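# Four arms unfold and latch a folding crate

## Task

A collapsible crate is lying flat on the floor. Unfold it until every one of its four walls stands upright and each of its four corners is latched shut.

## Robot and tools

Robots: four identical i2rt Big YAM arms, arm1, arm2, arm3 and arm4. Each has six revolute joints, a two-finger gripper and a wrist camera on top of the hand. Cameras: arm1_cam_wrist, arm2_cam_wrist, arm3_cam_wrist, arm4_cam_wrist (fisheye, 672x504), and two room cameras, cam_high and cam_low (672x504). Reach is about 1.0 m from the joint1 axis.

Frame: one shared scene frame, origin on the floor, +z up, lengths in metres. Feet (base_link, each facing its own +x): arm1 x=-0.344 y=+0.564 z=+0.400 quat_wxyz=(+0.769, -0.004, +0.000, -0.639); arm2 x=-0.347 y=-0.575 z=+0.384 quat_wxyz=(+0.754, +0.000, +0.000, +0.657); arm3 x=+0.320 y=+0.573 z=+0.372 quat_wxyz=(+0.627, +0.001, -0.001, -0.779); arm4 x=+0.356 y=-0.566 z=+0.334 quat_wxyz=(+0.630, +0.000, +0.000, +0.777). The reported hand is the point between the finger pads, roughly 1 cm short of the tips; the fingers extend along the hand's +z and open and close along its y. hand_target is where the hand would be at the joint targets currently held; under load the hand can stop short, and printed positions get less accurate at long reach.

move: arguments arm1, arm2, arm3, arm4 and cameras. Each arm key holds a separate object for that arm only; an arm not named keeps its previous command. Inside an arm's object:
- joints: a dictionary of absolute targets by name. joint1_rad -2.879 to 2.879 (base yaw, positive counter-clockwise from above, 0 points along the foot's +x); joint2_rad 0 to 3.141 (shoulder, 0 is upper arm pointing back roughly level, positive raises it up and forward); joint3_rad 0 to 3.019 (elbow, 0 folded, positive opens); joint4_rad -1.692 to 1.57 (hand pitch, positive tips fingers up); joint5_rad -1.57 to 1.57 (hand side swing, positive to the arm's right); joint6_rad -2.094 to 2.094 (hand roll, positive clockwise viewed from behind). Radians. gripper_m 0 to 0.093, the fingertip gap in metres. Done tolerances: ±0.045, ±0.14, ±0.09, ±0.055, ±0.03, ±0.035 rad, gripper ±0.003 m.
- target: a list of seven numbers [x, y, z, qw, qx, qy, qz], an absolute hand pose in the scene frame (metres, unit quaternion). The hand moves in a straight line from its hand_target toward it. With target, joints may contain only gripper_m, otherwise the call is refused.
- speed: top path speed in m/s, 0.002 to 0.5, default 0.25; only allowed with target. Rotation is capped at twice that value in rad/s.
- min_time_s: 0.1 to 8 s, the shortest duration for that arm's joint motions; used with joints.
Example arm part: {"target": [x, y, z, qw, qx, qy, qz], "speed": 0.25, "joints": {"gripper_m": v}}.
cameras: list of names, ["all"], or []; omitted means none after an action, all for an empty call. A move with no arm keys just reports every state, the images and the scene number.

Behaviour: all motions in one call start at once. All hand paths in a call finish together, paced by the slowest; a path takes 0.5 to 10 s and stops short if longer would be needed. The controller keeps each step within 100 mm and 20 degrees of the measured hand and favours position over orientation, so expect a centimetre or more of error, overshoot of speed near full stretch, and wide swings from joint moves. Nothing slows for obstacles or other arms, and arms keep pushing when they touch something.

wait: seconds 0 to 10, optional cameras; commands nothing and returns state. zoom_image: camera name plus region [x0, y0, x1, y1] in pixels of that camera's latest image, top-left origin, at most 504 by 504. read_manual: section "licences", only licence text. finished_scene: scene, the current scene's integer; irreversible, and later calls in that reply go to the next scene.

Results: the "move" line lists each arm sent motion with done or its worst status. Arms under "as last shown" were not commanded; their status reads "not commanded" and omitted lines are unchanged. joint_status/hand_status: off_target (stopped away from target, may still push); time_out (joints keep nearby targets and keep pushing; on_its_own lists unfinished ones, and "held at" gives a target, not a reading; send the reported position to relax); not_followed, "joint command not followed" or "pose unreachable" (a safety check withheld targets; gripper targets still run; the arm may keep retrying). Joint velocities in rad/s (gripper m/s), "within noise" when still. Torques follow joint order, include gravity, have per-arm offsets; numbers 3 and 4 wrap at ±28 N m. Gripper: gripping hard reads up to about 0.005 m below the part width (some up to 0.002 m above); empty closed reads 0.000 to 0.003; to release, command well above the reading. Full force comes about 0.005 m below first-contact reading.

Avoid: any firm press or hard hit between arms (ends the scene); closing a gripper on another arm's fingers; the clearance check may react too late and ignores fingers, gripper housings and wrist cameras meeting. A refused call cancels later move, wait and finished_scene calls in that reply. Don't drop or release moving parts, slam, or let anything fall far; don't strike fixed or heavy objects. Long stretched holds or pushing at unreachable poses heat motors: MOTOR HOT appears at 85 °C, and at 100 °C an OVER-TEMPERATURE FAULT drops the arm for 30 to 60 s, after which keys read limit_stop_at_motor_heat and targets must be resent. The scene keeps running while you think, holding the last command. The crate must stay set up once the arms let go.

Each tool is called after "Request:" as a command line: name --argument value for each argument, lists and objects as JSON in quotes; but a table of rows of numbers goes row by row, as --pt "numbers of a row", without its own name.

## Session

Request:
move --cameras '["all"]'

Scene clock: 0.00 s.
Joint torques (N m): no reading
Motor temperatures (°C): arm1=[27 28 28 28 23 23 25] | arm2=[24 25 23 25 28 27 25] | arm3=[26 24 27 24 26 24 27] | arm4=[25 26 26 31 26 25 27]
Heat: arm1: hottest joint2_rad 28 °C; arm2: hottest joint5_rad 28 °C; arm3: hottest joint3_rad 27 °C; arm4: hottest joint4_rad 31 °C.
Joint velocities: within noise
arm1.joint_positions: joint1_rad=-0.585 joint2_rad=+0.620 joint3_rad=+1.408 joint4_rad=-1.557 joint5_rad=+0.191 joint6_rad=-0.040 gripper_m=+0.09396
arm1.joint_status: not commanded
arm1.hand: x=-0.4494 y=+0.3976 z=+0.9080 quat_wxyz=(-0.135, -0.774, -0.490, +0.379) (m; scene frame)
arm1.hand_target: x=-0.4487 y=+0.3992 z=+0.9183 quat_wxyz=(-0.142, -0.770, -0.486, +0.388) (m; scene frame)
arm1.hand_status: not commanded
arm2.joint_positions: joint1_rad=+0.742 joint2_rad=+0.634 joint3_rad=+1.438 joint4_rad=-1.211 joint5_rad=-0.133 joint6_rad=-0.320 gripper_m=+0.09396
arm2.joint_status: not commanded
arm2.hand: x=-0.5071 y=-0.3840 z=+0.9710 quat_wxyz=(-0.284, +0.802, -0.229, -0.472) (m; scene frame)
arm2.hand_target: x=-0.5054 y=-0.3866 z=+0.9838 quat_wxyz=(-0.292, +0.795, -0.226, -0.481) (m; scene frame)
arm2.hand_status: not commanded
arm3.joint_positions: joint1_rad=+0.368 joint2_rad=+0.623 joint3_rad=+1.401 joint4_rad=-1.238 joint5_rad=-0.070 joint6_rad=+0.635 gripper_m=+0.09396
arm3.joint_status: not commanded
arm3.hand: x=+0.3681 y=+0.3300 z=+0.9365 quat_wxyz=(-0.499, -0.717, -0.455, +0.173) (m; scene frame)
arm3.hand_target: x=+0.3677 y=+0.3328 z=+0.9460 quat_wxyz=(-0.508, -0.712, -0.452, +0.176) (m; scene frame)
arm3.hand_status: not commanded
arm4.joint_positions: joint1_rad=+0.790 joint2_rad=+0.548 joint3_rad=+1.366 joint4_rad=-1.267 joint5_rad=+0.241 joint6_rad=-0.097 gripper_m=+0.09396
arm4.joint_status: not commanded
arm4.hand: x=+0.1989 y=-0.4149 z=+0.8936 quat_wxyz=(-0.270, +0.802, -0.260, -0.465) (m; scene frame)
arm4.hand_target: x=+0.2019 y=-0.4169 z=+0.9028 quat_wxyz=(-0.272, +0.796, -0.260, -0.474) (m; scene frame)
arm4.hand_status: not commanded
pictures: arm1_cam_wrist, arm2_cam_wrist, arm3_cam_wrist, arm4_cam_wrist, cam_high, cam_low

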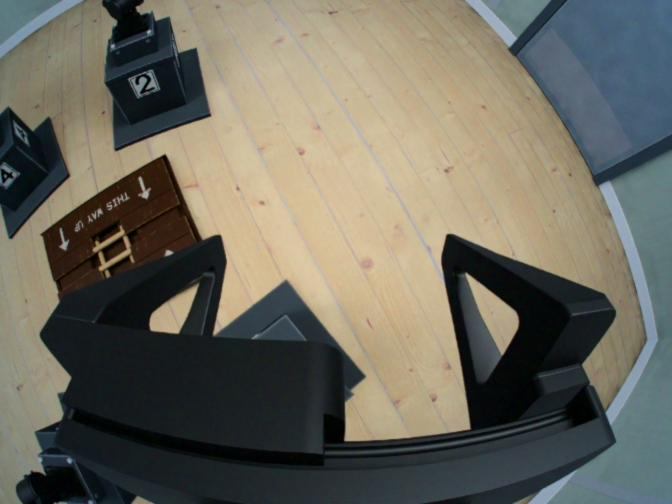

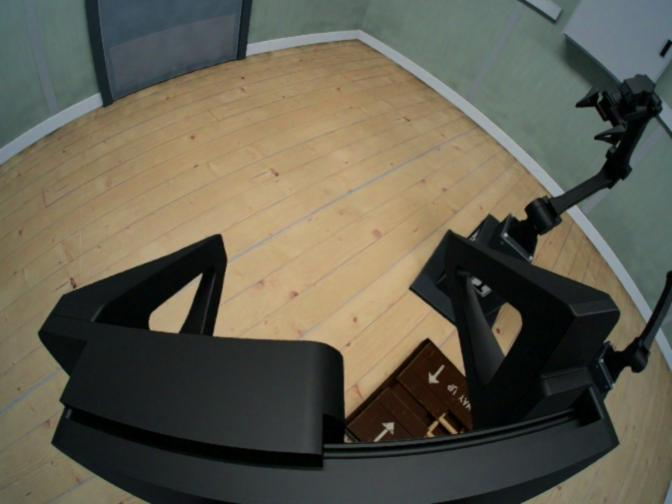

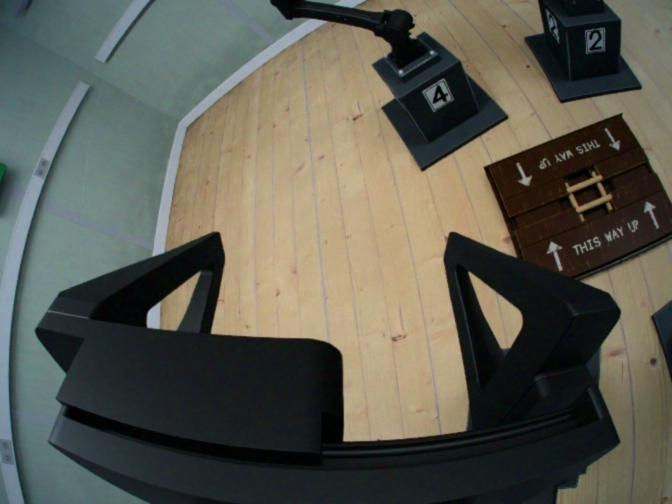

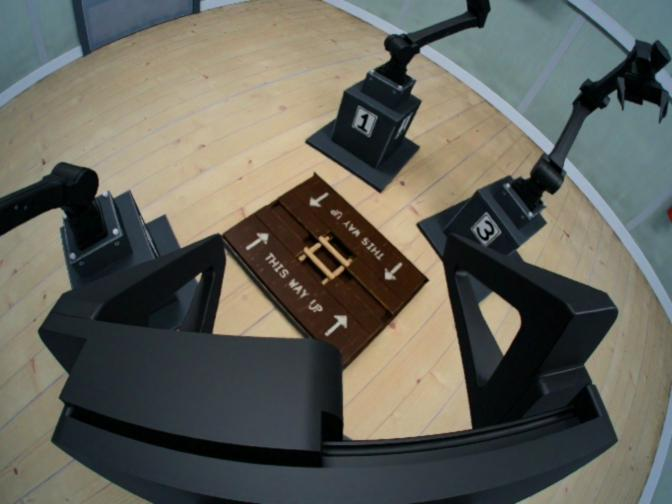

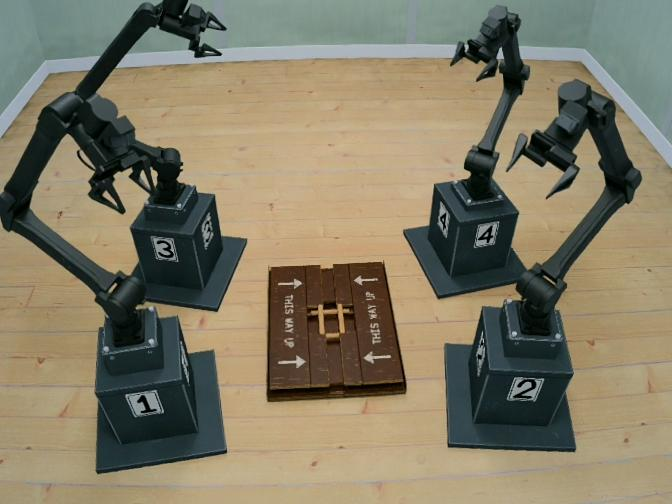

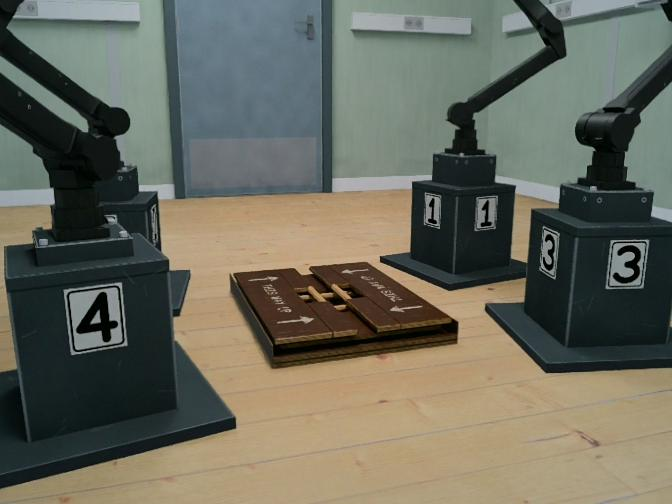

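Request:
zoom_image --camera "cam_high" --region '[240, 230, 440, 420]'

Request:
zoom_image --camera "cam_low" --region '[210, 240, 480, 390]'

Request:
zoom_image --camera "arm4_cam_wrist" --region '[200, 150, 450, 380]'

Request:
zoom_image --camera "arm3_cam_wrist" --region '[460, 90, 672, 300]'

Scaled by 2.520 from the camera's 672x504 image, which has a finer 960x720 frame.

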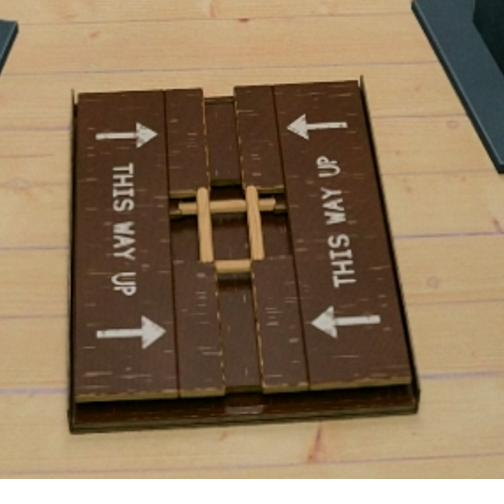

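Scaled by 1.867 from the camera's 672x504 image, which has a finer 960x720 frame.

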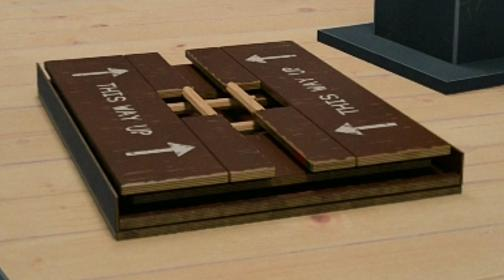

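Scaled by 2.016 from the camera's 672x504 image, which has a finer 960x720 frame.

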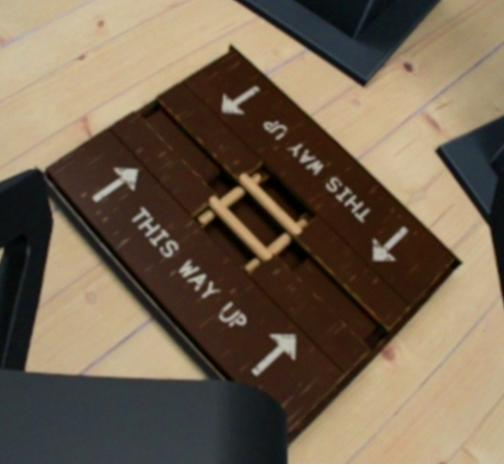

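Scaled by 2.377 from the camera's 672x504 image, which has a finer 960x720 frame.

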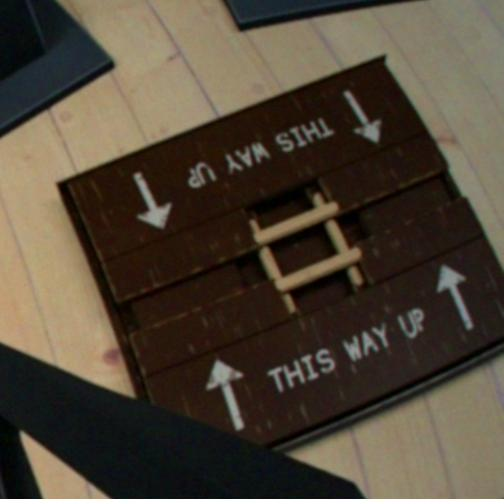

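Request:
move --arm1 '{"target": [-0.15, 0.2, 0.45, 0, 0, 1, 0], "speed": 0.3}' --arm4 '{"target": [0.15, -0.2, 0.45, 0, 1, 0, 0], "speed": 0.3}' --cameras '["arm1_cam_wrist", "arm4_cam_wrist", "cam_high"]'

Scene clock: 31.83 s.
Joint torques (N m): arm1=[0.38 -12.92 10.25 0.66 -0.04 0.01] | arm2=[-0.03 1.26 7.82 1.83 -0.04 -0.01] | arm3=[0.09 -0.15 7.76 2.45 0.11 0.02] | arm4=[1.73 -10.99 12.83 0.1 -0.09 -0.1]
Motor temperatures (°C): arm1=[27 28 30 28 23 23 25] | arm2=[24 25 24 25 28 26 25] | arm3=[26 24 30 24 26 23 27] | arm4=[25 26 29 31 26 25 27]
Heat: arm1: hottest joint3_rad 30 °C; arm2: hottest joint5_rad 28 °C; arm3: hottest joint3_rad 30 °C; arm4: hottest joint4_rad 31 °C.
move: arm1 off_target; arm4 off_target
Joint velocities: within noise
arm1.joint_positions: joint1_rad=+0.297 joint2_rad=+1.574 joint3_rad=+0.948 joint4_rad=-0.997 joint5_rad=+0.002 joint6_rad=-1.066 gripper_m=+0.09397
arm1.joint_status: not commanded
arm1.hand: x=-0.1652 y=+0.2207 z=+0.4384 quat_wxyz=(+0.016, -0.012, -1.000, -0.020) (m; scene frame)
arm1.hand_target: x=-0.1517 y=+0.2028 z=+0.4489 quat_wxyz=(+0.006, +0.000, -1.000, -0.003) (m; scene frame)
arm1.hand_status: off_target (0.028 m and 3.2 deg from the pose sent, 0.582 m and 121.3 deg at the start)
arm2, arm3: as last shown
arm4.joint_positions: joint1_rad=+0.289 joint2_rad=+1.504 joint3_rad=+1.067 joint4_rad=-1.186 joint5_rad=-0.004 joint6_rad=-1.029 gripper_m=+0.09396
arm4.joint_status: not commanded
arm4.hand: x=+0.1663 y=-0.2168 z=+0.4382 quat_wxyz=(+0.023, +0.999, -0.023, +0.011) (m; scene frame)
arm4.hand_target: x=+0.1543 y=-0.2007 z=+0.4495 quat_wxyz=(+0.005, +1.000, -0.010, +0.001) (m; scene frame)
arm4.hand_status: off_target (0.026 m and 4.0 deg from the pose sent, 0.495 m and 73.4 deg at the start)
pictures: arm1_cam_wrist, arm4_cam_wrist, cam_high

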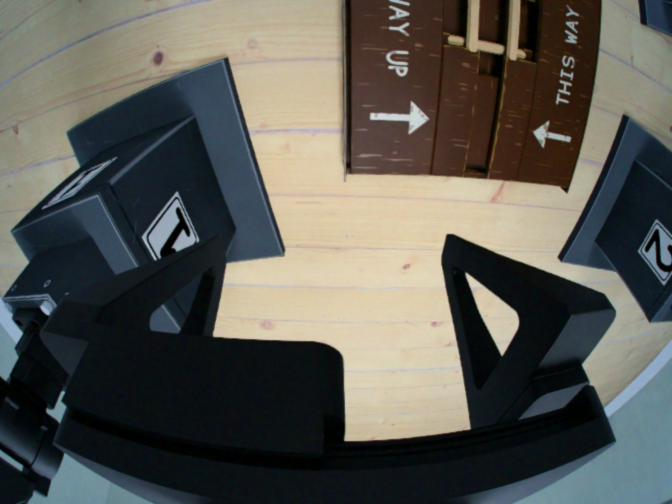

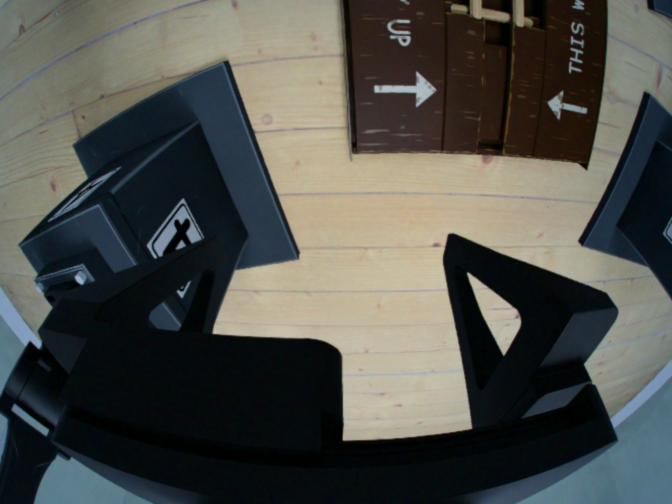

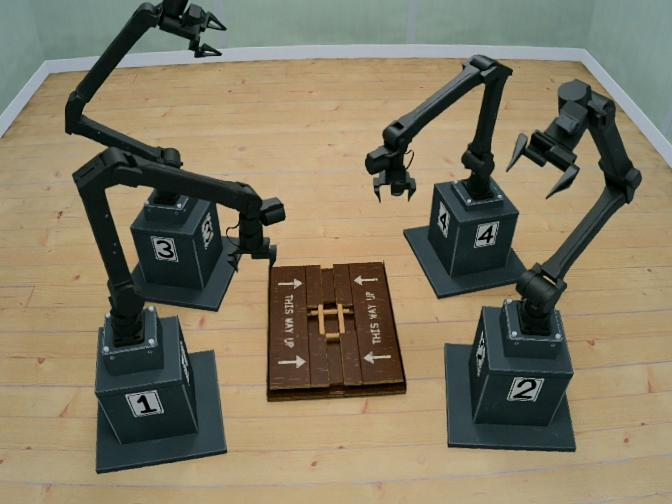

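Request:
move --arm1 '{"target": [0.005, 0.015, 0.26, 0, 0, 1, 0], "speed": 0.3, "joints": {"gripper_m": 0.05}}' --cameras '["arm1_cam_wrist", "cam_high", "cam_low"]'

Scene clock: 40.03 s.
Joint torques (N m): arm1=[0.32 -23.88 9.58 0.17 0.01 0.21] | arm2=[-0.03 1.26 7.82 1.83 -0.04 -0.01] | arm3=[-0.73 0.15 7.91 2.36 0.12 0.04] | arm4=[2.37 -10.87 12.82 0.1 -0.09 -0.11]
Motor temperatures (°C): arm1=[27 28 31 28 23 23 25] | arm2=[24 25 25 25 28 26 25] | arm3=[26 24 30 24 26 23 27] | arm4=[25 26 29 31 26 25 27]
Heat: arm1: hottest joint3_rad 31 °C; arm2: hottest joint5_rad 28 °C; arm3: hottest joint3_rad 30 °C; arm4: hottest joint4_rad 31 °C.
move: arm1 off_target
Joint velocities: within noise
arm1.joint_positions: joint1_rad=+0.375 joint2_rad=+2.381 joint3_rad=+1.695 joint4_rad=-0.910 joint5_rad=-0.006 joint6_rad=-1.020 gripper_m=+0.05006
arm1.joint_status: all done
arm1.hand: x=-0.0089 y=+0.0279 z=+0.2536 quat_wxyz=(+0.007, +0.004, -1.000, -0.009) (m; scene frame)
arm1.hand_target: x=+0.0048 y=+0.0177 z=+0.2580 quat_wxyz=(+0.000, +0.002, -1.000, +0.000) (m; scene frame)
arm1.hand_status: off_target (0.020 m and 1.4 deg from the pose sent, 0.321 m and 3.2 deg at the start)
arm2, arm3, arm4: as last shown
pictures: arm1_cam_wrist, cam_high, cam_low

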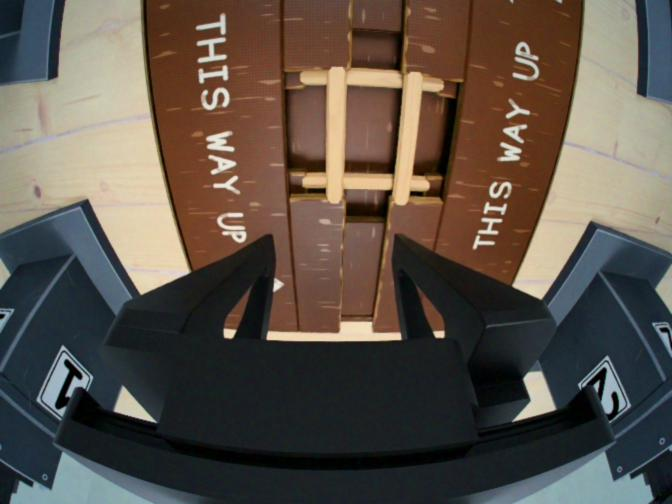

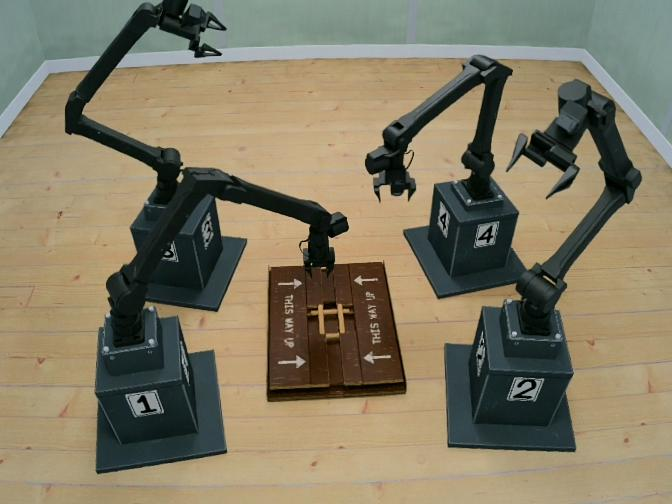

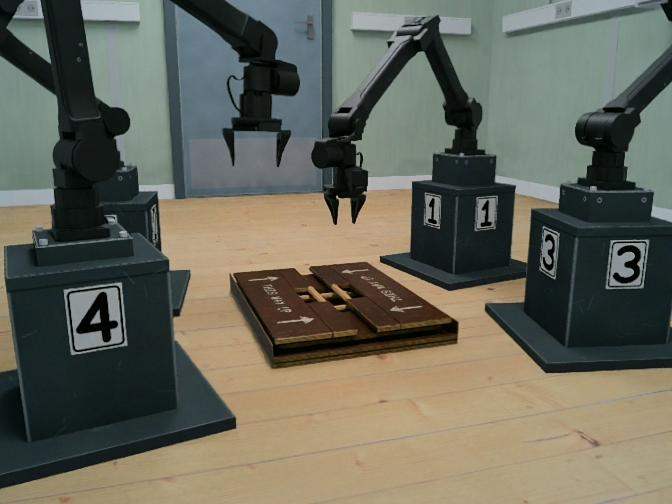

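Request:
zoom_image --camera "arm1_cam_wrist" --region '[140, 0, 590, 340]'

Scaled by 1.120 from the camera's 672x504 image, which has a finer 960x720 frame.

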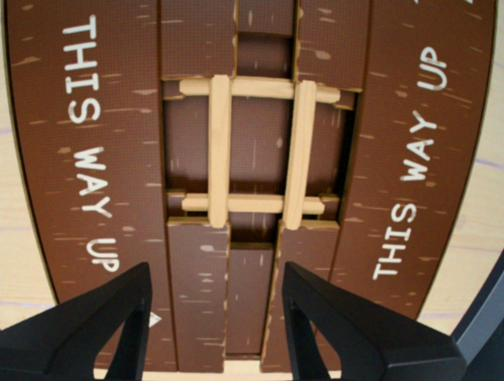

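Request:
move --arm1 '{"target": [-0.033, 0.021, 0.148, 0, 0, 1, 0], "speed": 0.25}' --cameras '["arm1_cam_wrist", "cam_low"]'

Scene clock: 46.87 s.
Joint torques (N m): arm1=[-0.56 -25.35 6.31 0.72 0.01 -0.04] | arm2=[-0.09 1.26 7.82 1.83 -0.04 -0.01] | arm3=[-0.73 0.03 7.79 2.5 0.14 -0.02] | arm4=[2.37 -10.87 12.82 0.09 -0.09 -0.11]
Motor temperatures (°C): arm1=[27 28 31 28 23 23 25] | arm2=[24 25 25 25 28 26 25] | arm3=[26 24 31 24 26 23 27] | arm4=[25 26 30 31 26 25 27]
Heat: arm1: hottest joint3_rad 31 °C; arm2: hottest joint5_rad 28 °C; arm3: hottest joint3_rad 31 °C; arm4: hottest joint4_rad 31 °C.
move: arm1 off_target
Joint velocities: within noise
arm1.joint_positions: joint1_rad=+0.341 joint2_rad=+2.554 joint3_rad=+1.684 joint4_rad=-0.726 joint5_rad=-0.007 joint6_rad=-1.031 gripper_m=+0.05006
arm1.joint_status: not commanded
arm1.hand: x=-0.0364 y=+0.0315 z=+0.1451 quat_wxyz=(+0.006, -0.007, -1.000, -0.010) (m; scene frame)
arm1.hand_target: x=-0.0336 y=+0.0217 z=+0.1482 quat_wxyz=(+0.000, -0.002, -1.000, +0.000) (m; scene frame)
arm1.hand_status: off_target (0.011 m and 1.6 deg from the pose sent, 0.109 m and 1.4 deg at the start)
arm2, arm3, arm4: as last shown
pictures: arm1_cam_wrist, cam_low

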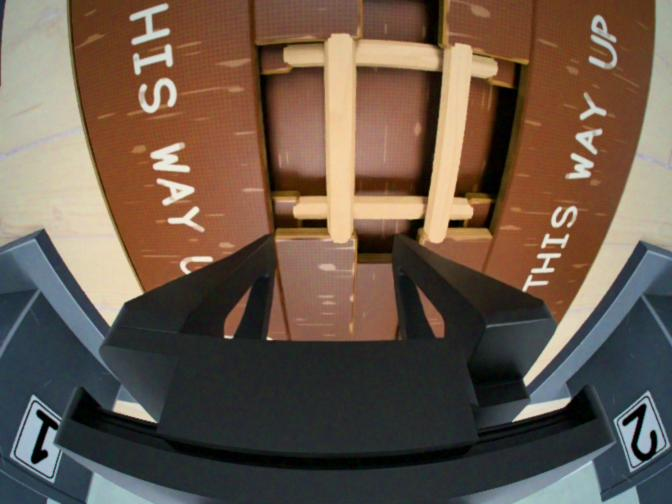

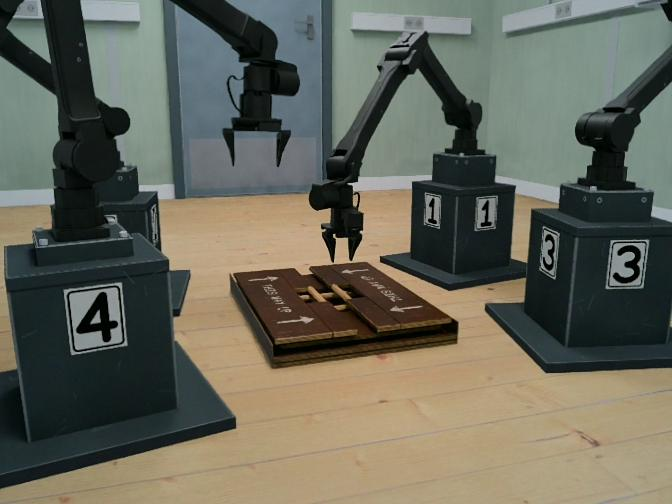

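Request:
move --arm1 '{"target": [-0.017, 0.020, 0.082, 0, 0, 1, 0], "speed": 0.2}' --cameras '["arm1_cam_wrist", "cam_low"]'

Request:
zoom_image --camera "cam_low" --region '[220, 210, 470, 370]'

Scene clock: 56.57 s.
Joint torques (N m): arm1=[0.26 -25.82 7.42 0.75 0.04 0.09] | arm2=[-0.09 1.26 7.82 1.84 -0.04 -0.01] | arm3=[-0.5 0.32 7.88 2.43 0.12 0.03] | arm4=[2.32 -10.87 12.82 0.1 -0.09 -0.11]
Motor temperatures (°C): arm1=[27 29 32 28 23 23 25] | arm2=[24 25 25 25 28 26 25] | arm3=[26 24 31 24 26 23 27] | arm4=[25 26 30 31 26 25 27]
Heat: arm1: hottest joint3_rad 32 °C; arm2: hottest joint5_rad 28 °C; arm3: hottest joint3_rad 31 °C; arm4: hottest joint4_rad 31 °C.
move: arm1 off_target
Joint velocities: within noise
arm1.joint_positions: joint1_rad=+0.350 joint2_rad=+2.706 joint3_rad=+1.782 joint4_rad=-0.683 joint5_rad=-0.007 joint6_rad=-1.032 gripper_m=+0.05006
arm1.joint_status: not commanded
arm1.hand: x=-0.0317 y=+0.0336 z=+0.0772 quat_wxyz=(+0.009, -0.002, -1.000, -0.014) (m; scene frame)
arm1.hand_target: x=-0.0176 y=+0.0207 z=+0.0825 quat_wxyz=(+0.000, +0.000, -1.000, +0.000) (m; scene frame)
arm1.hand_status: off_target (0.021 m and 1.9 deg from the pose sent, 0.067 m and 1.6 deg at the start)
arm2, arm3, arm4: as last shown
pictures: arm1_cam_wrist, cam_low

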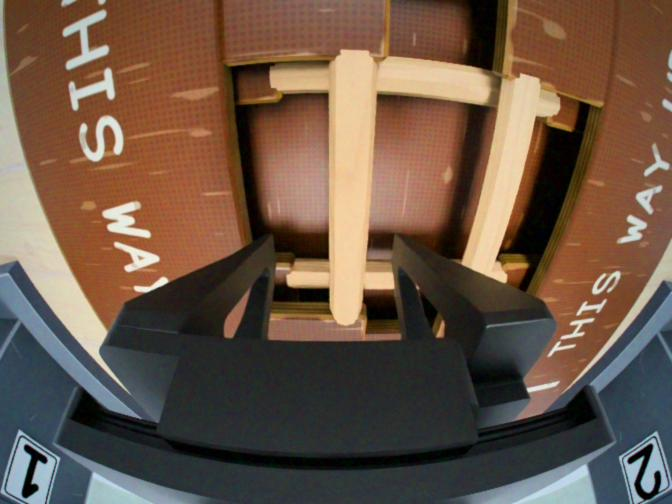

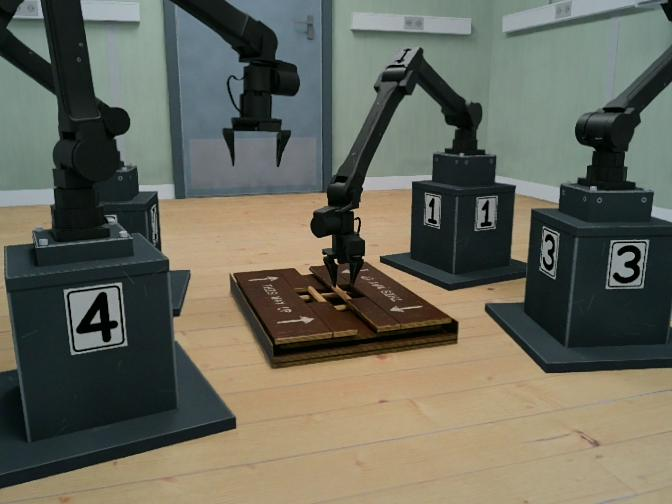

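Scaled by 2.016 from the camera's 672x504 image, which has a finer 960x720 frame.

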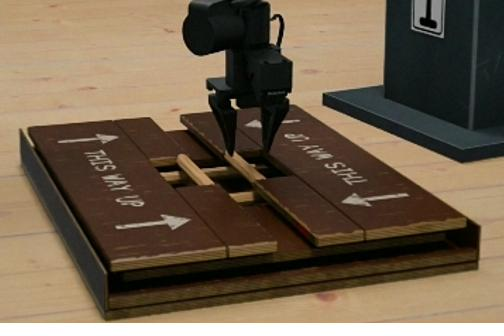

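Request:
move --arm1 '{"target": [-0.009, 0.016, 0.067, 0, 0, 1, 0], "speed": 0.15}' --cameras '["arm1_cam_wrist"]'

Scene clock: 59.77 s.
Joint torques (N m): arm1=[0.5 -25.35 8.09 0.1 0.05 0.19] | arm2=[-0.03 1.26 7.82 1.81 -0.03 -0.01] | arm3=[-0.62 -0.03 7.77 2.48 0.13 0.02] | arm4=[2.32 -10.87 12.82 0.1 -0.09 -0.11]
Motor temperatures (°C): arm1=[27 29 32 28 23 23 25] | arm2=[24 25 25 25 28 26 25] | arm3=[26 24 31 24 26 23 27] | arm4=[25 26 30 31 26 25 27]
Heat: arm1: hottest joint3_rad 32 °C; arm2: hottest joint5_rad 28 °C; arm3: hottest joint3_rad 31 °C; arm4: hottest joint4_rad 31 °C.
move: arm1 off_target
Joint velocities: within noise
arm1.joint_positions: joint1_rad=+0.358 joint2_rad=+2.743 joint3_rad=+1.838 joint4_rad=-0.683 joint5_rad=-0.007 joint6_rad=-1.032 gripper_m=+0.05006
arm1.joint_status: not commanded
arm1.hand: x=-0.0207 y=+0.0245 z=+0.0676 quat_wxyz=(+0.004, +0.002, -1.000, -0.006) (m; scene frame)
arm1.hand_target: x=-0.0092 y=+0.0171 z=+0.0667 quat_wxyz=(+0.000, +0.000, -1.000, +0.000) (m; scene frame)
arm1.hand_status: off_target (0.014 m and 0.9 deg from the pose sent, 0.030 m and 1.9 deg at the start)
arm2, arm3, arm4: as last shown
pictures: arm1_cam_wrist

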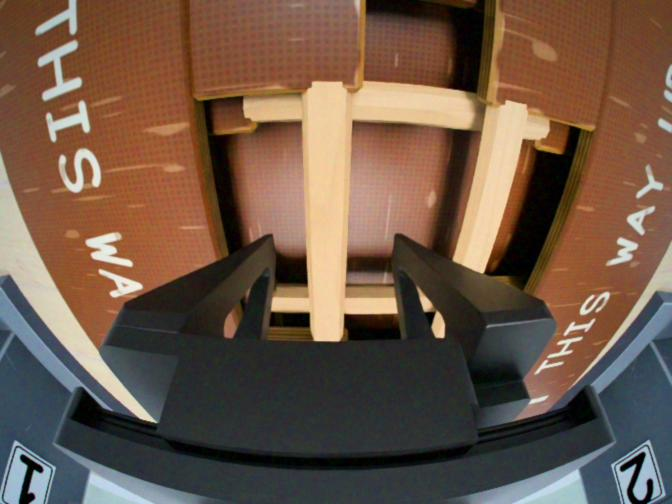

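Request:
move --arm1 '{"target": [-0.011, 0.019, 0.060, 0, 0, 1, 0], "speed": 0.1}'

Request:
move --arm1 '{"joints": {"gripper_m": 0.006}}' --cameras '["arm1_cam_wrist", "cam_low"]'

Request:
zoom_image --camera "cam_low" --region '[220, 210, 470, 370]'

Scene clock: 62.90 s.
Joint torques (N m): arm1=[0.32 -25.17 7.71 0.69 0.02 0.2] | arm2=[-0.03 1.26 7.8 1.81 -0.03 -0.02] | arm3=[-0.62 -0.26 7.86 2.5 0.13 0.01] | arm4=[2.37 -10.87 12.81 0.1 -0.09 -0.11]
Motor temperatures (°C): arm1=[27 30 32 28 23 23 25] | arm2=[24 25 25 25 28 26 25] | arm3=[26 24 31 24 26 23 27] | arm4=[25 27 30 31 26 25 27]
Heat: arm1: hottest joint3_rad 32 °C; arm2: hottest joint5_rad 28 °C; arm3: hottest joint3_rad 31 °C; arm4: hottest joint4_rad 31 °C.
move: arm1 off_target
Joint velocities: within noise
arm1.joint_positions: joint1_rad=+0.358 joint2_rad=+2.749 joint3_rad=+1.838 joint4_rad=-0.683 joint5_rad=-0.007 joint6_rad=-1.032 gripper_m=+0.05006
arm1.joint_status: not commanded
arm1.hand: x=-0.0222 y=+0.0269 z=+0.0639 quat_wxyz=(+0.006, +0.002, -1.000, -0.009) (m; scene frame)
arm1.hand_target: x=-0.0110 y=+0.0192 z=+0.0608 quat_wxyz=(+0.000, +0.000, -1.000, +0.000) (m; scene frame)
arm1.hand_status: off_target (0.014 m and 1.2 deg from the pose sent, 0.013 m and 0.9 deg at the start)
arm2, arm3, arm4: as last shown
pictures: none

Scene clock: 63.60 s.
Joint torques (N m): arm1=[-0.15 -24.64 7.69 0.81 0.06 0.13] | arm2=[-0.09 1.26 7.8 1.83 -0.04 -0.01] | arm3=[-0.85 0.21 7.76 2.35 0.12 -0.03] | arm4=[2.37 -10.93 12.82 0.1 -0.09 -0.11]
Motor temperatures (°C): arm1=[27 30 32 28 23 23 25] | arm2=[24 25 25 25 28 26 25] | arm3=[26 24 31 24 26 23 27] | arm4=[25 27 30 31 26 25 27]
Heat: arm1: hottest joint3_rad 32 °C; arm2: hottest joint5_rad 28 °C; arm3: hottest joint3_rad 31 °C; arm4: hottest joint4_rad 31 °C.
move: arm1 done
Joint velocities: within noise
arm1.joint_positions: joint1_rad=+0.358 joint2_rad=+2.749 joint3_rad=+1.838 joint4_rad=-0.686 joint5_rad=-0.009 joint6_rad=-1.032 gripper_m=+0.00622
arm1.joint_status: all done
arm1.hand: x=-0.0224 y=+0.0277 z=+0.0639 quat_wxyz=(+0.006, +0.002, -1.000, -0.011) (m; scene frame)
arm1.hand_target: x=-0.0112 y=+0.0195 z=+0.0606 quat_wxyz=(+0.000, +0.000, -1.000, +0.000) (m; scene frame)
arm1.hand_status: not commanded
arm2, arm3, arm4: as last shown
pictures: arm1_cam_wrist, cam_low

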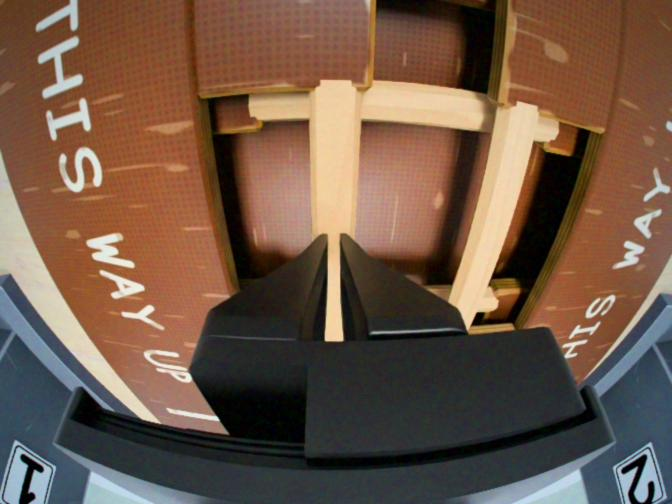

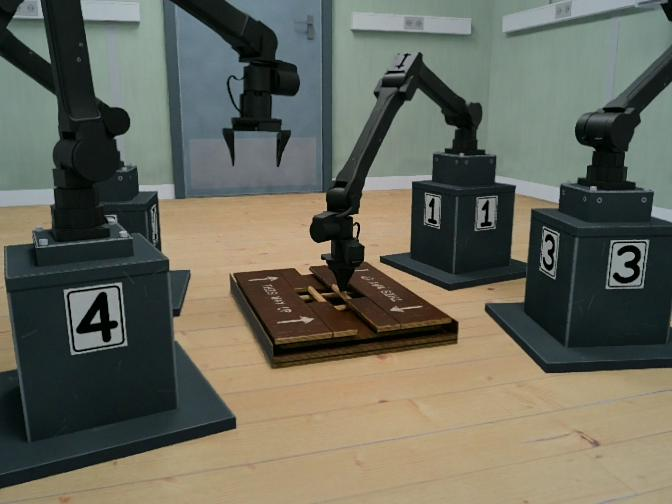

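Scaled by 2.016 from the camera's 672x504 image, which has a finer 960x720 frame.

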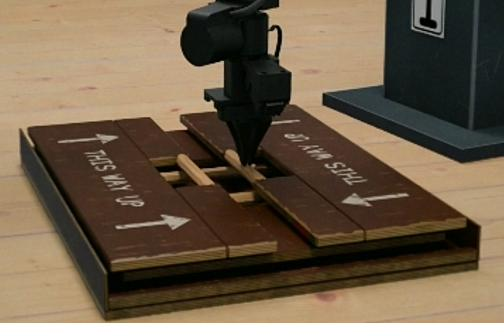

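Request:
move --arm1 '{"joints": {"gripper_m": 0.05}}'

Request:
move --arm1 '{"target": [-0.011, 0.018, 0.038, 0, 0, 1, 0], "speed": 0.1}' --cameras '["arm1_cam_wrist"]'

Scene clock: 65.87 s.
Joint torques (N m): arm1=[0.15 -24.41 7.41 0.9 0.04 0.17] | arm2=[-0.03 1.32 7.8 1.84 -0.04 -0.01] | arm3=[-1.08 0.26 7.79 2.39 0.14 0] | arm4=[2.37 -10.87 12.83 0.09 -0.09 -0.11]
Motor temperatures (°C): arm1=[27 30 32 28 23 23 25] | arm2=[24 25 25 25 28 26 25] | arm3=[26 24 31 24 26 23 27] | arm4=[25 27 31 31 26 25 27]
Heat: arm1: hottest joint3_rad 32 °C; arm2: hottest joint5_rad 28 °C; arm3: hottest joint3_rad 31 °C; arm4: hottest joint3_rad 31 °C.
move: arm1 done
Joint velocities: within noise
arm1.joint_positions: joint1_rad=+0.358 joint2_rad=+2.749 joint3_rad=+1.842 joint4_rad=-0.684 joint5_rad=-0.007 joint6_rad=-1.034 gripper_m=+0.04986
arm1.joint_status: all done
arm1.hand: x=-0.0211 y=+0.0250 z=+0.0650 quat_wxyz=(+0.005, +0.003, -1.000, -0.008) (m; scene frame)
arm1.hand_target: x=-0.0112 y=+0.0187 z=+0.0608 quat_wxyz=(-0.001, +0.001, -1.000, +0.001) (m; scene frame)
arm1.hand_status: not commanded
arm2.joint_positions: joint1_rad=+0.742 joint2_rad=+0.634 joint3_rad=+1.438 joint4_rad=-1.211 joint5_rad=-0.133 joint6_rad=-0.320 gripper_m=+0.09396
arm2.joint_status: not commanded
arm2.hand: x=-0.5071 y=-0.3840 z=+0.9710 quat_wxyz=(-0.284, +0.802, -0.229, -0.472) (m; scene frame)
arm2.hand_target: x=-0.5054 y=-0.3866 z=+0.9838 quat_wxyz=(-0.292, +0.795, -0.226, -0.481) (m; scene frame)
arm2.hand_status: not commanded
arm3.joint_positions: joint1_rad=+0.368 joint2_rad=+0.623 joint3_rad=+1.401 joint4_rad=-1.238 joint5_rad=-0.070 joint6_rad=+0.635 gripper_m=+0.09396
arm3.joint_status: not commanded
arm3.hand: x=+0.3681 y=+0.3300 z=+0.9365 quat_wxyz=(-0.499, -0.717, -0.455, +0.173) (m; scene frame)
arm3.hand_target: x=+0.3677 y=+0.3328 z=+0.9460 quat_wxyz=(-0.508, -0.712, -0.452, +0.176) (m; scene frame)
arm3.hand_status: not commanded
arm4: as last shown
pictures: none

Scene clock: 67.23 s.
Joint torques (N m): arm1=[0.79 -25.58 7.62 0.91 0.06 0.19] | arm2=[-0.03 1.26 7.82 1.83 -0.03 -0.01] | arm3=[-1.2 -0.03 7.87 2.47 0.13 0.01] | arm4=[2.32 -10.87 12.82 0.1 -0.09 -0.11]
Motor temperatures (°C): arm1=[27 30 32 28 23 23 25] | arm2=[24 25 25 25 28 26 25] | arm3=[26 24 31 24 26 23 27] | arm4=[25 27 31 31 26 25 27]
Heat: arm1: hottest joint3_rad 32 °C; arm2: hottest joint5_rad 28 °C; arm3: hottest joint3_rad 31 °C; arm4: hottest joint3_rad 31 °C.
move: arm1 off_target
Joint velocities: within noise
arm1.joint_positions: joint1_rad=+0.358 joint2_rad=+2.806 joint3_rad=+1.879 joint4_rad=-0.677 joint5_rad=-0.007 joint6_rad=-1.034 gripper_m=+0.04994
arm1.joint_status: not commanded
arm1.hand: x=-0.0238 y=+0.0292 z=+0.0389 quat_wxyz=(+0.008, +0.003, -1.000, -0.013) (m; scene frame)
arm1.hand_target: x=-0.0114 y=+0.0188 z=+0.0384 quat_wxyz=(+0.000, +0.000, -1.000, +0.000) (m; scene frame)
arm1.hand_status: off_target (0.017 m and 1.8 deg from the pose sent, 0.030 m and 1.1 deg at the start)
arm2, arm3: as last shown
arm4.joint_positions: joint1_rad=+0.289 joint2_rad=+1.504 joint3_rad=+1.067 joint4_rad=-1.186 joint5_rad=-0.004 joint6_rad=-1.029 gripper_m=+0.09396
arm4.joint_status: not commanded
arm4.hand: x=+0.1663 y=-0.2168 z=+0.4382 quat_wxyz=(+0.023, +0.999, -0.023, +0.011) (m; scene frame)
arm4.hand_target: x=+0.1543 y=-0.2007 z=+0.4495 quat_wxyz=(+0.005, +1.000, -0.010, +0.001) (m; scene frame)
arm4.hand_status: not commanded
pictures: arm1_cam_wrist

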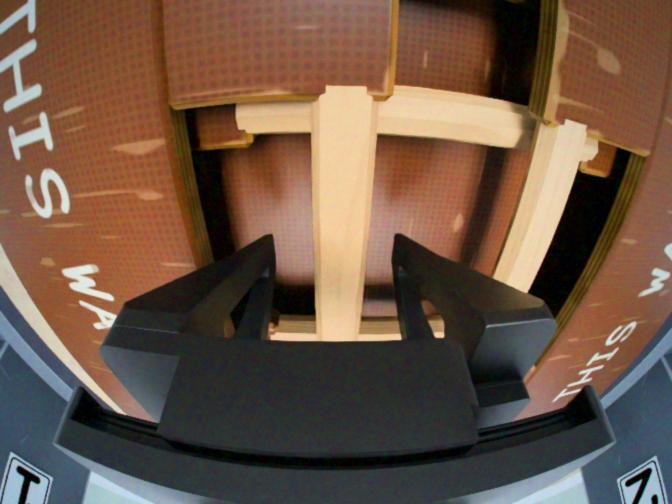

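Request:
move --arm1 '{"joints": {"gripper_m": 0.010}}' --cameras '["arm1_cam_wrist"]'

Scene clock: 77.60 s.
Joint torques (N m): arm1=[0.56 -25.58 7.56 0.75 -0.02 0.15] | arm2=[-0.09 1.26 7.82 1.83 -0.04 -0.01] | arm3=[-1.08 0.15 7.83 2.43 0.16 -0.01] | arm4=[2.37 -10.87 12.82 0.09 -0.09 -0.11]
Motor temperatures (°C): arm1=[27 30 32 28 23 23 25] | arm2=[24 25 25 25 28 26 25] | arm3=[26 24 32 24 26 23 27] | arm4=[25 27 31 31 26 25 27]
Heat: arm1: hottest joint3_rad 32 °C; arm2: hottest joint5_rad 28 °C; arm3: hottest joint3_rad 32 °C; arm4: hottest joint3_rad 31 °C.
move: arm1 off_target
Joint velocities: within noise
arm1.joint_positions: joint1_rad=+0.358 joint2_rad=+2.806 joint3_rad=+1.882 joint4_rad=-0.673 joint5_rad=-0.007 joint6_rad=-1.025 gripper_m=+0.01730
arm1.joint_status: gripper_m off_target (ended at +0.01734, target +0.01000)
arm1.hand: x=-0.0226 y=+0.0271 z=+0.0396 quat_wxyz=(+0.007, -0.002, -1.000, -0.010) (m; scene frame)
arm1.hand_target: x=-0.0112 y=+0.0186 z=+0.0389 quat_wxyz=(+0.000, -0.001, -1.000, +0.000) (m; scene frame)
arm1.hand_status: not commanded
arm2, arm3, arm4: as last shown
pictures: arm1_cam_wrist

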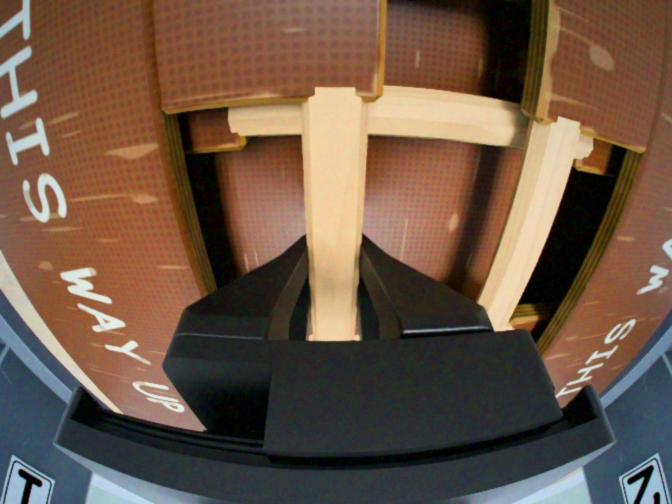

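Request:
move --arm1 '{"target": [-0.011, 0.034, 0.106, 0, 0, 0.9976, -0.0698], "speed": 0.12}' --cameras '["arm1_cam_wrist", "cam_low", "cam_high"]'

Scene clock: 81.70 s.
Joint torques (N m): arm1=[0.32 -29.33 3.17 -0.29 -0.11 0.2] | arm2=[-0.09 1.2 7.8 1.8 -0.04 -0.01] | arm3=[-0.38 -0.03 7.79 2.35 0.13 0.03] | arm4=[2.32 -10.93 12.83 0.1 -0.09 -0.11]
Motor temperatures (°C): arm1=[27 30 32 28 23 23 25] | arm2=[24 25 26 25 28 26 25] | arm3=[26 24 32 24 26 23 27] | arm4=[25 27 31 31 26 25 27]
Heat: arm1: hottest joint3_rad 32 °C; arm2: hottest joint5_rad 28 °C; arm3: hottest joint3_rad 32 °C; arm4: hottest joint3_rad 31 °C.
move: arm1 off_target
Joint velocities: within noise
arm1.joint_positions: joint1_rad=+0.381 joint2_rad=+2.654 joint3_rad=+1.654 joint4_rad=-0.451 joint5_rad=+0.074 joint6_rad=-1.005 gripper_m=+0.01732
arm1.joint_status: not commanded
arm1.hand: x=-0.0229 y=+0.0287 z=+0.0817 quat_wxyz=(+0.002, -0.002, -0.997, +0.073) (m; scene frame)
arm1.hand_target: x=-0.0128 y=+0.0296 z=+0.1051 quat_wxyz=(-0.002, -0.002, -0.997, +0.074) (m; scene frame)
arm1.hand_status: off_target (0.028 m and 0.5 deg from the pose sent, 0.068 m and 9.2 deg at the start)
arm2, arm3, arm4: as last shown
pictures: arm1_cam_wrist, cam_high, cam_low

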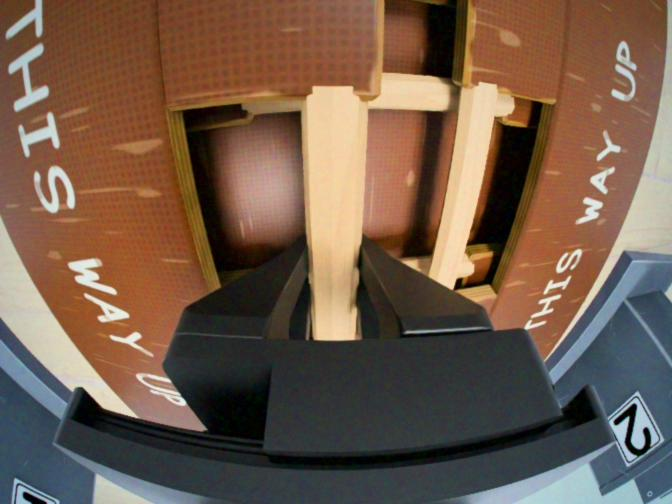

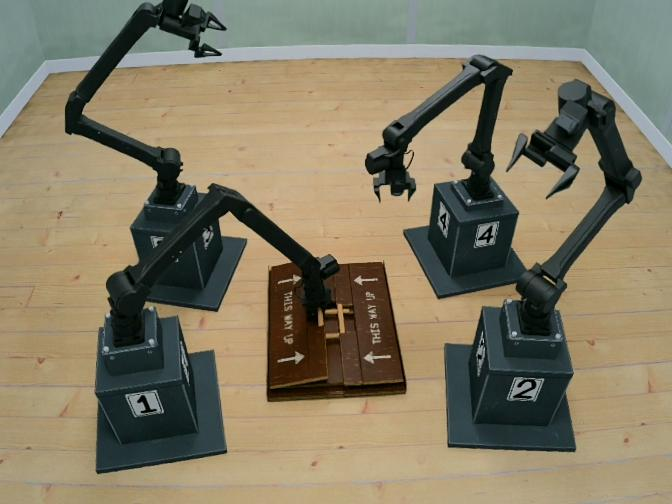

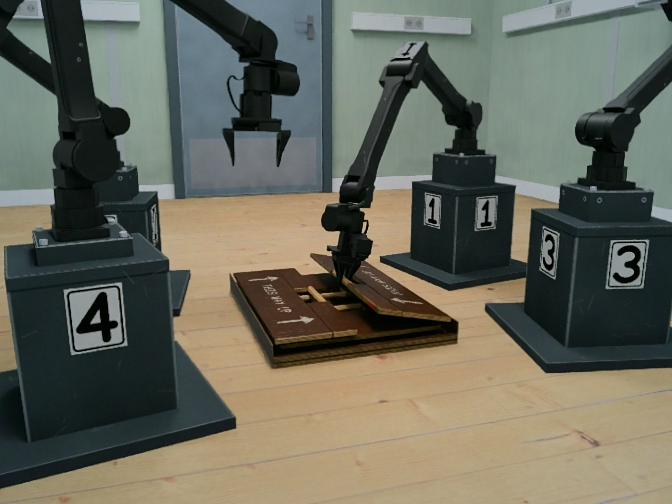

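Request:
move --arm1 '{"target": [-0.013, 0.074, 0.168, 0, 0, 0.9914, -0.1305], "speed": 0.15}'

Request:
move --arm1 '{"target": [-0.013, 0.128, 0.208, 0, 0, 0.9763, -0.2164], "speed": 0.15}' --cameras '["arm1_cam_wrist", "cam_low", "cam_high"]'

Scene clock: 84.43 s.
Joint torques (N m): arm1=[0.91 -27.11 2.67 -0.01 -0.22 0.2] | arm2=[-0.09 1.26 7.83 1.83 -0.04 0] | arm3=[-0.5 0.26 7.91 2.4 0.11 0] | arm4=[2.37 -10.87 12.82 0.1 -0.09 -0.11]
Motor temperatures (°C): arm1=[27 31 32 28 23 23 25] | arm2=[24 25 26 25 28 26 25] | arm3=[26 24 32 24 26 23 27] | arm4=[25 27 31 31 26 25 27]
Heat: arm1: hottest joint3_rad 32 °C; arm2: hottest joint5_rad 28 °C; arm3: hottest joint3_rad 32 °C; arm4: hottest joint3_rad 31 °C.
move: arm1 off_target
Joint velocities: within noise
arm1.joint_positions: joint1_rad=+0.430 joint2_rad=+2.435 joint3_rad=+1.381 joint4_rad=-0.299 joint5_rad=+0.157 joint6_rad=-0.966 gripper_m=+0.01667
arm1.joint_status: not commanded
arm1.hand: x=-0.0246 y=+0.0604 z=+0.1536 quat_wxyz=(+0.005, -0.003, -0.991, +0.136) (m; scene frame)
arm1.hand_target: x=-0.0158 y=+0.0723 z=+0.1667 quat_wxyz=(+0.001, +0.002, -0.991, +0.130) (m; scene frame)
arm1.hand_status: off_target (0.023 m and 0.9 deg from the pose sent, 0.098 m and 6.6 deg at the start)
arm2, arm3, arm4: as last shown
pictures: none

Scene clock: 85.73 s.
Joint torques (N m): arm1=[3.14 -23.65 2.09 0.43 -0.48 0.35] | arm2=[-0.03 1.26 7.82 1.81 -0.04 -0.01] | arm3=[-0.62 0.03 7.9 2.39 0.11 -0.02] | arm4=[2.32 -10.87 12.82 0.1 -0.09 -0.11]
Motor temperatures (°C): arm1=[27 31 32 28 23 23 25] | arm2=[24 25 26 25 28 26 25] | arm3=[26 24 32 24 26 23 27] | arm4=[25 27 31 31 26 25 27]
Heat: arm1: hottest joint3_rad 32 °C; arm2: hottest joint5_rad 28 °C; arm3: hottest joint3_rad 32 °C; arm4: hottest joint3_rad 31 °C.
move: arm1 off_target
Joint velocities: within noise
arm1.joint_positions: joint1_rad=+0.521 joint2_rad=+2.275 joint3_rad=+1.123 joint4_rad=-0.075 joint5_rad=+0.301 joint6_rad=-0.906 gripper_m=+0.01674
arm1.joint_status: not commanded
arm1.hand: x=-0.0253 y=+0.1069 z=+0.2006 quat_wxyz=(+0.010, -0.005, -0.974, +0.227) (m; scene frame)
arm1.hand_target: x=-0.0130 y=+0.1263 z=+0.2084 quat_wxyz=(+0.001, +0.000, -0.976, +0.217) (m; scene frame)
arm1.hand_status: off_target (0.025 m and 1.8 deg from the pose sent, 0.088 m and 9.4 deg at the start)
arm2, arm3, arm4: as last shown
pictures: arm1_cam_wrist, cam_high, cam_low

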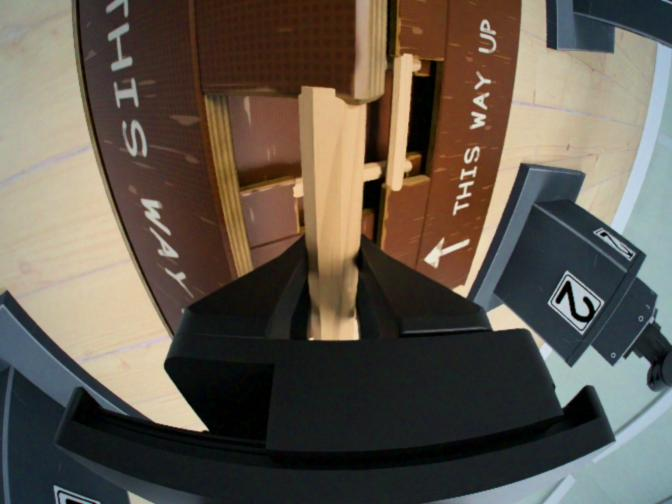

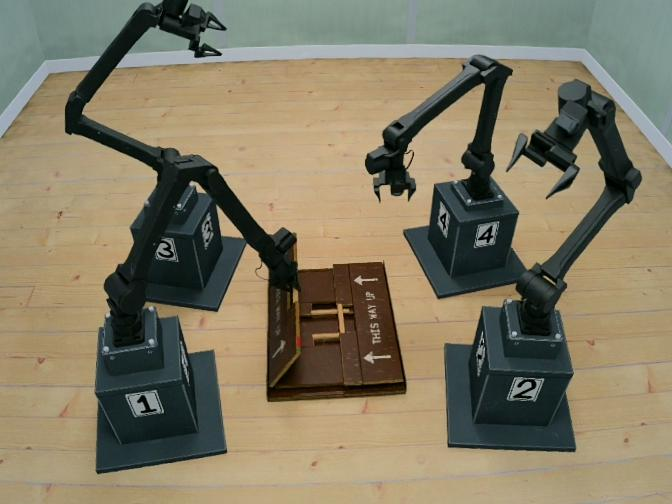

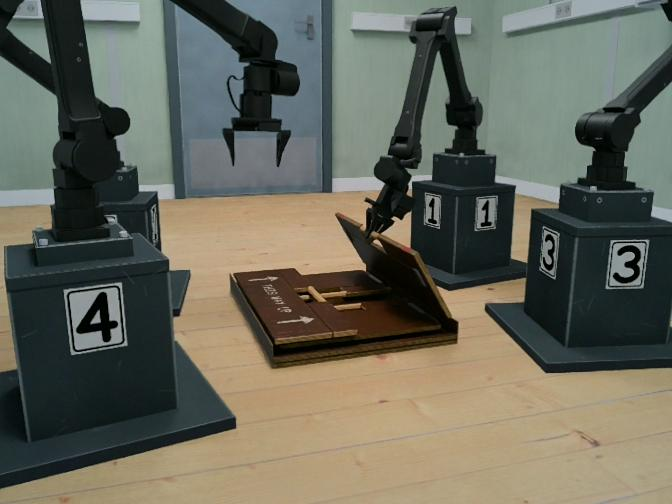

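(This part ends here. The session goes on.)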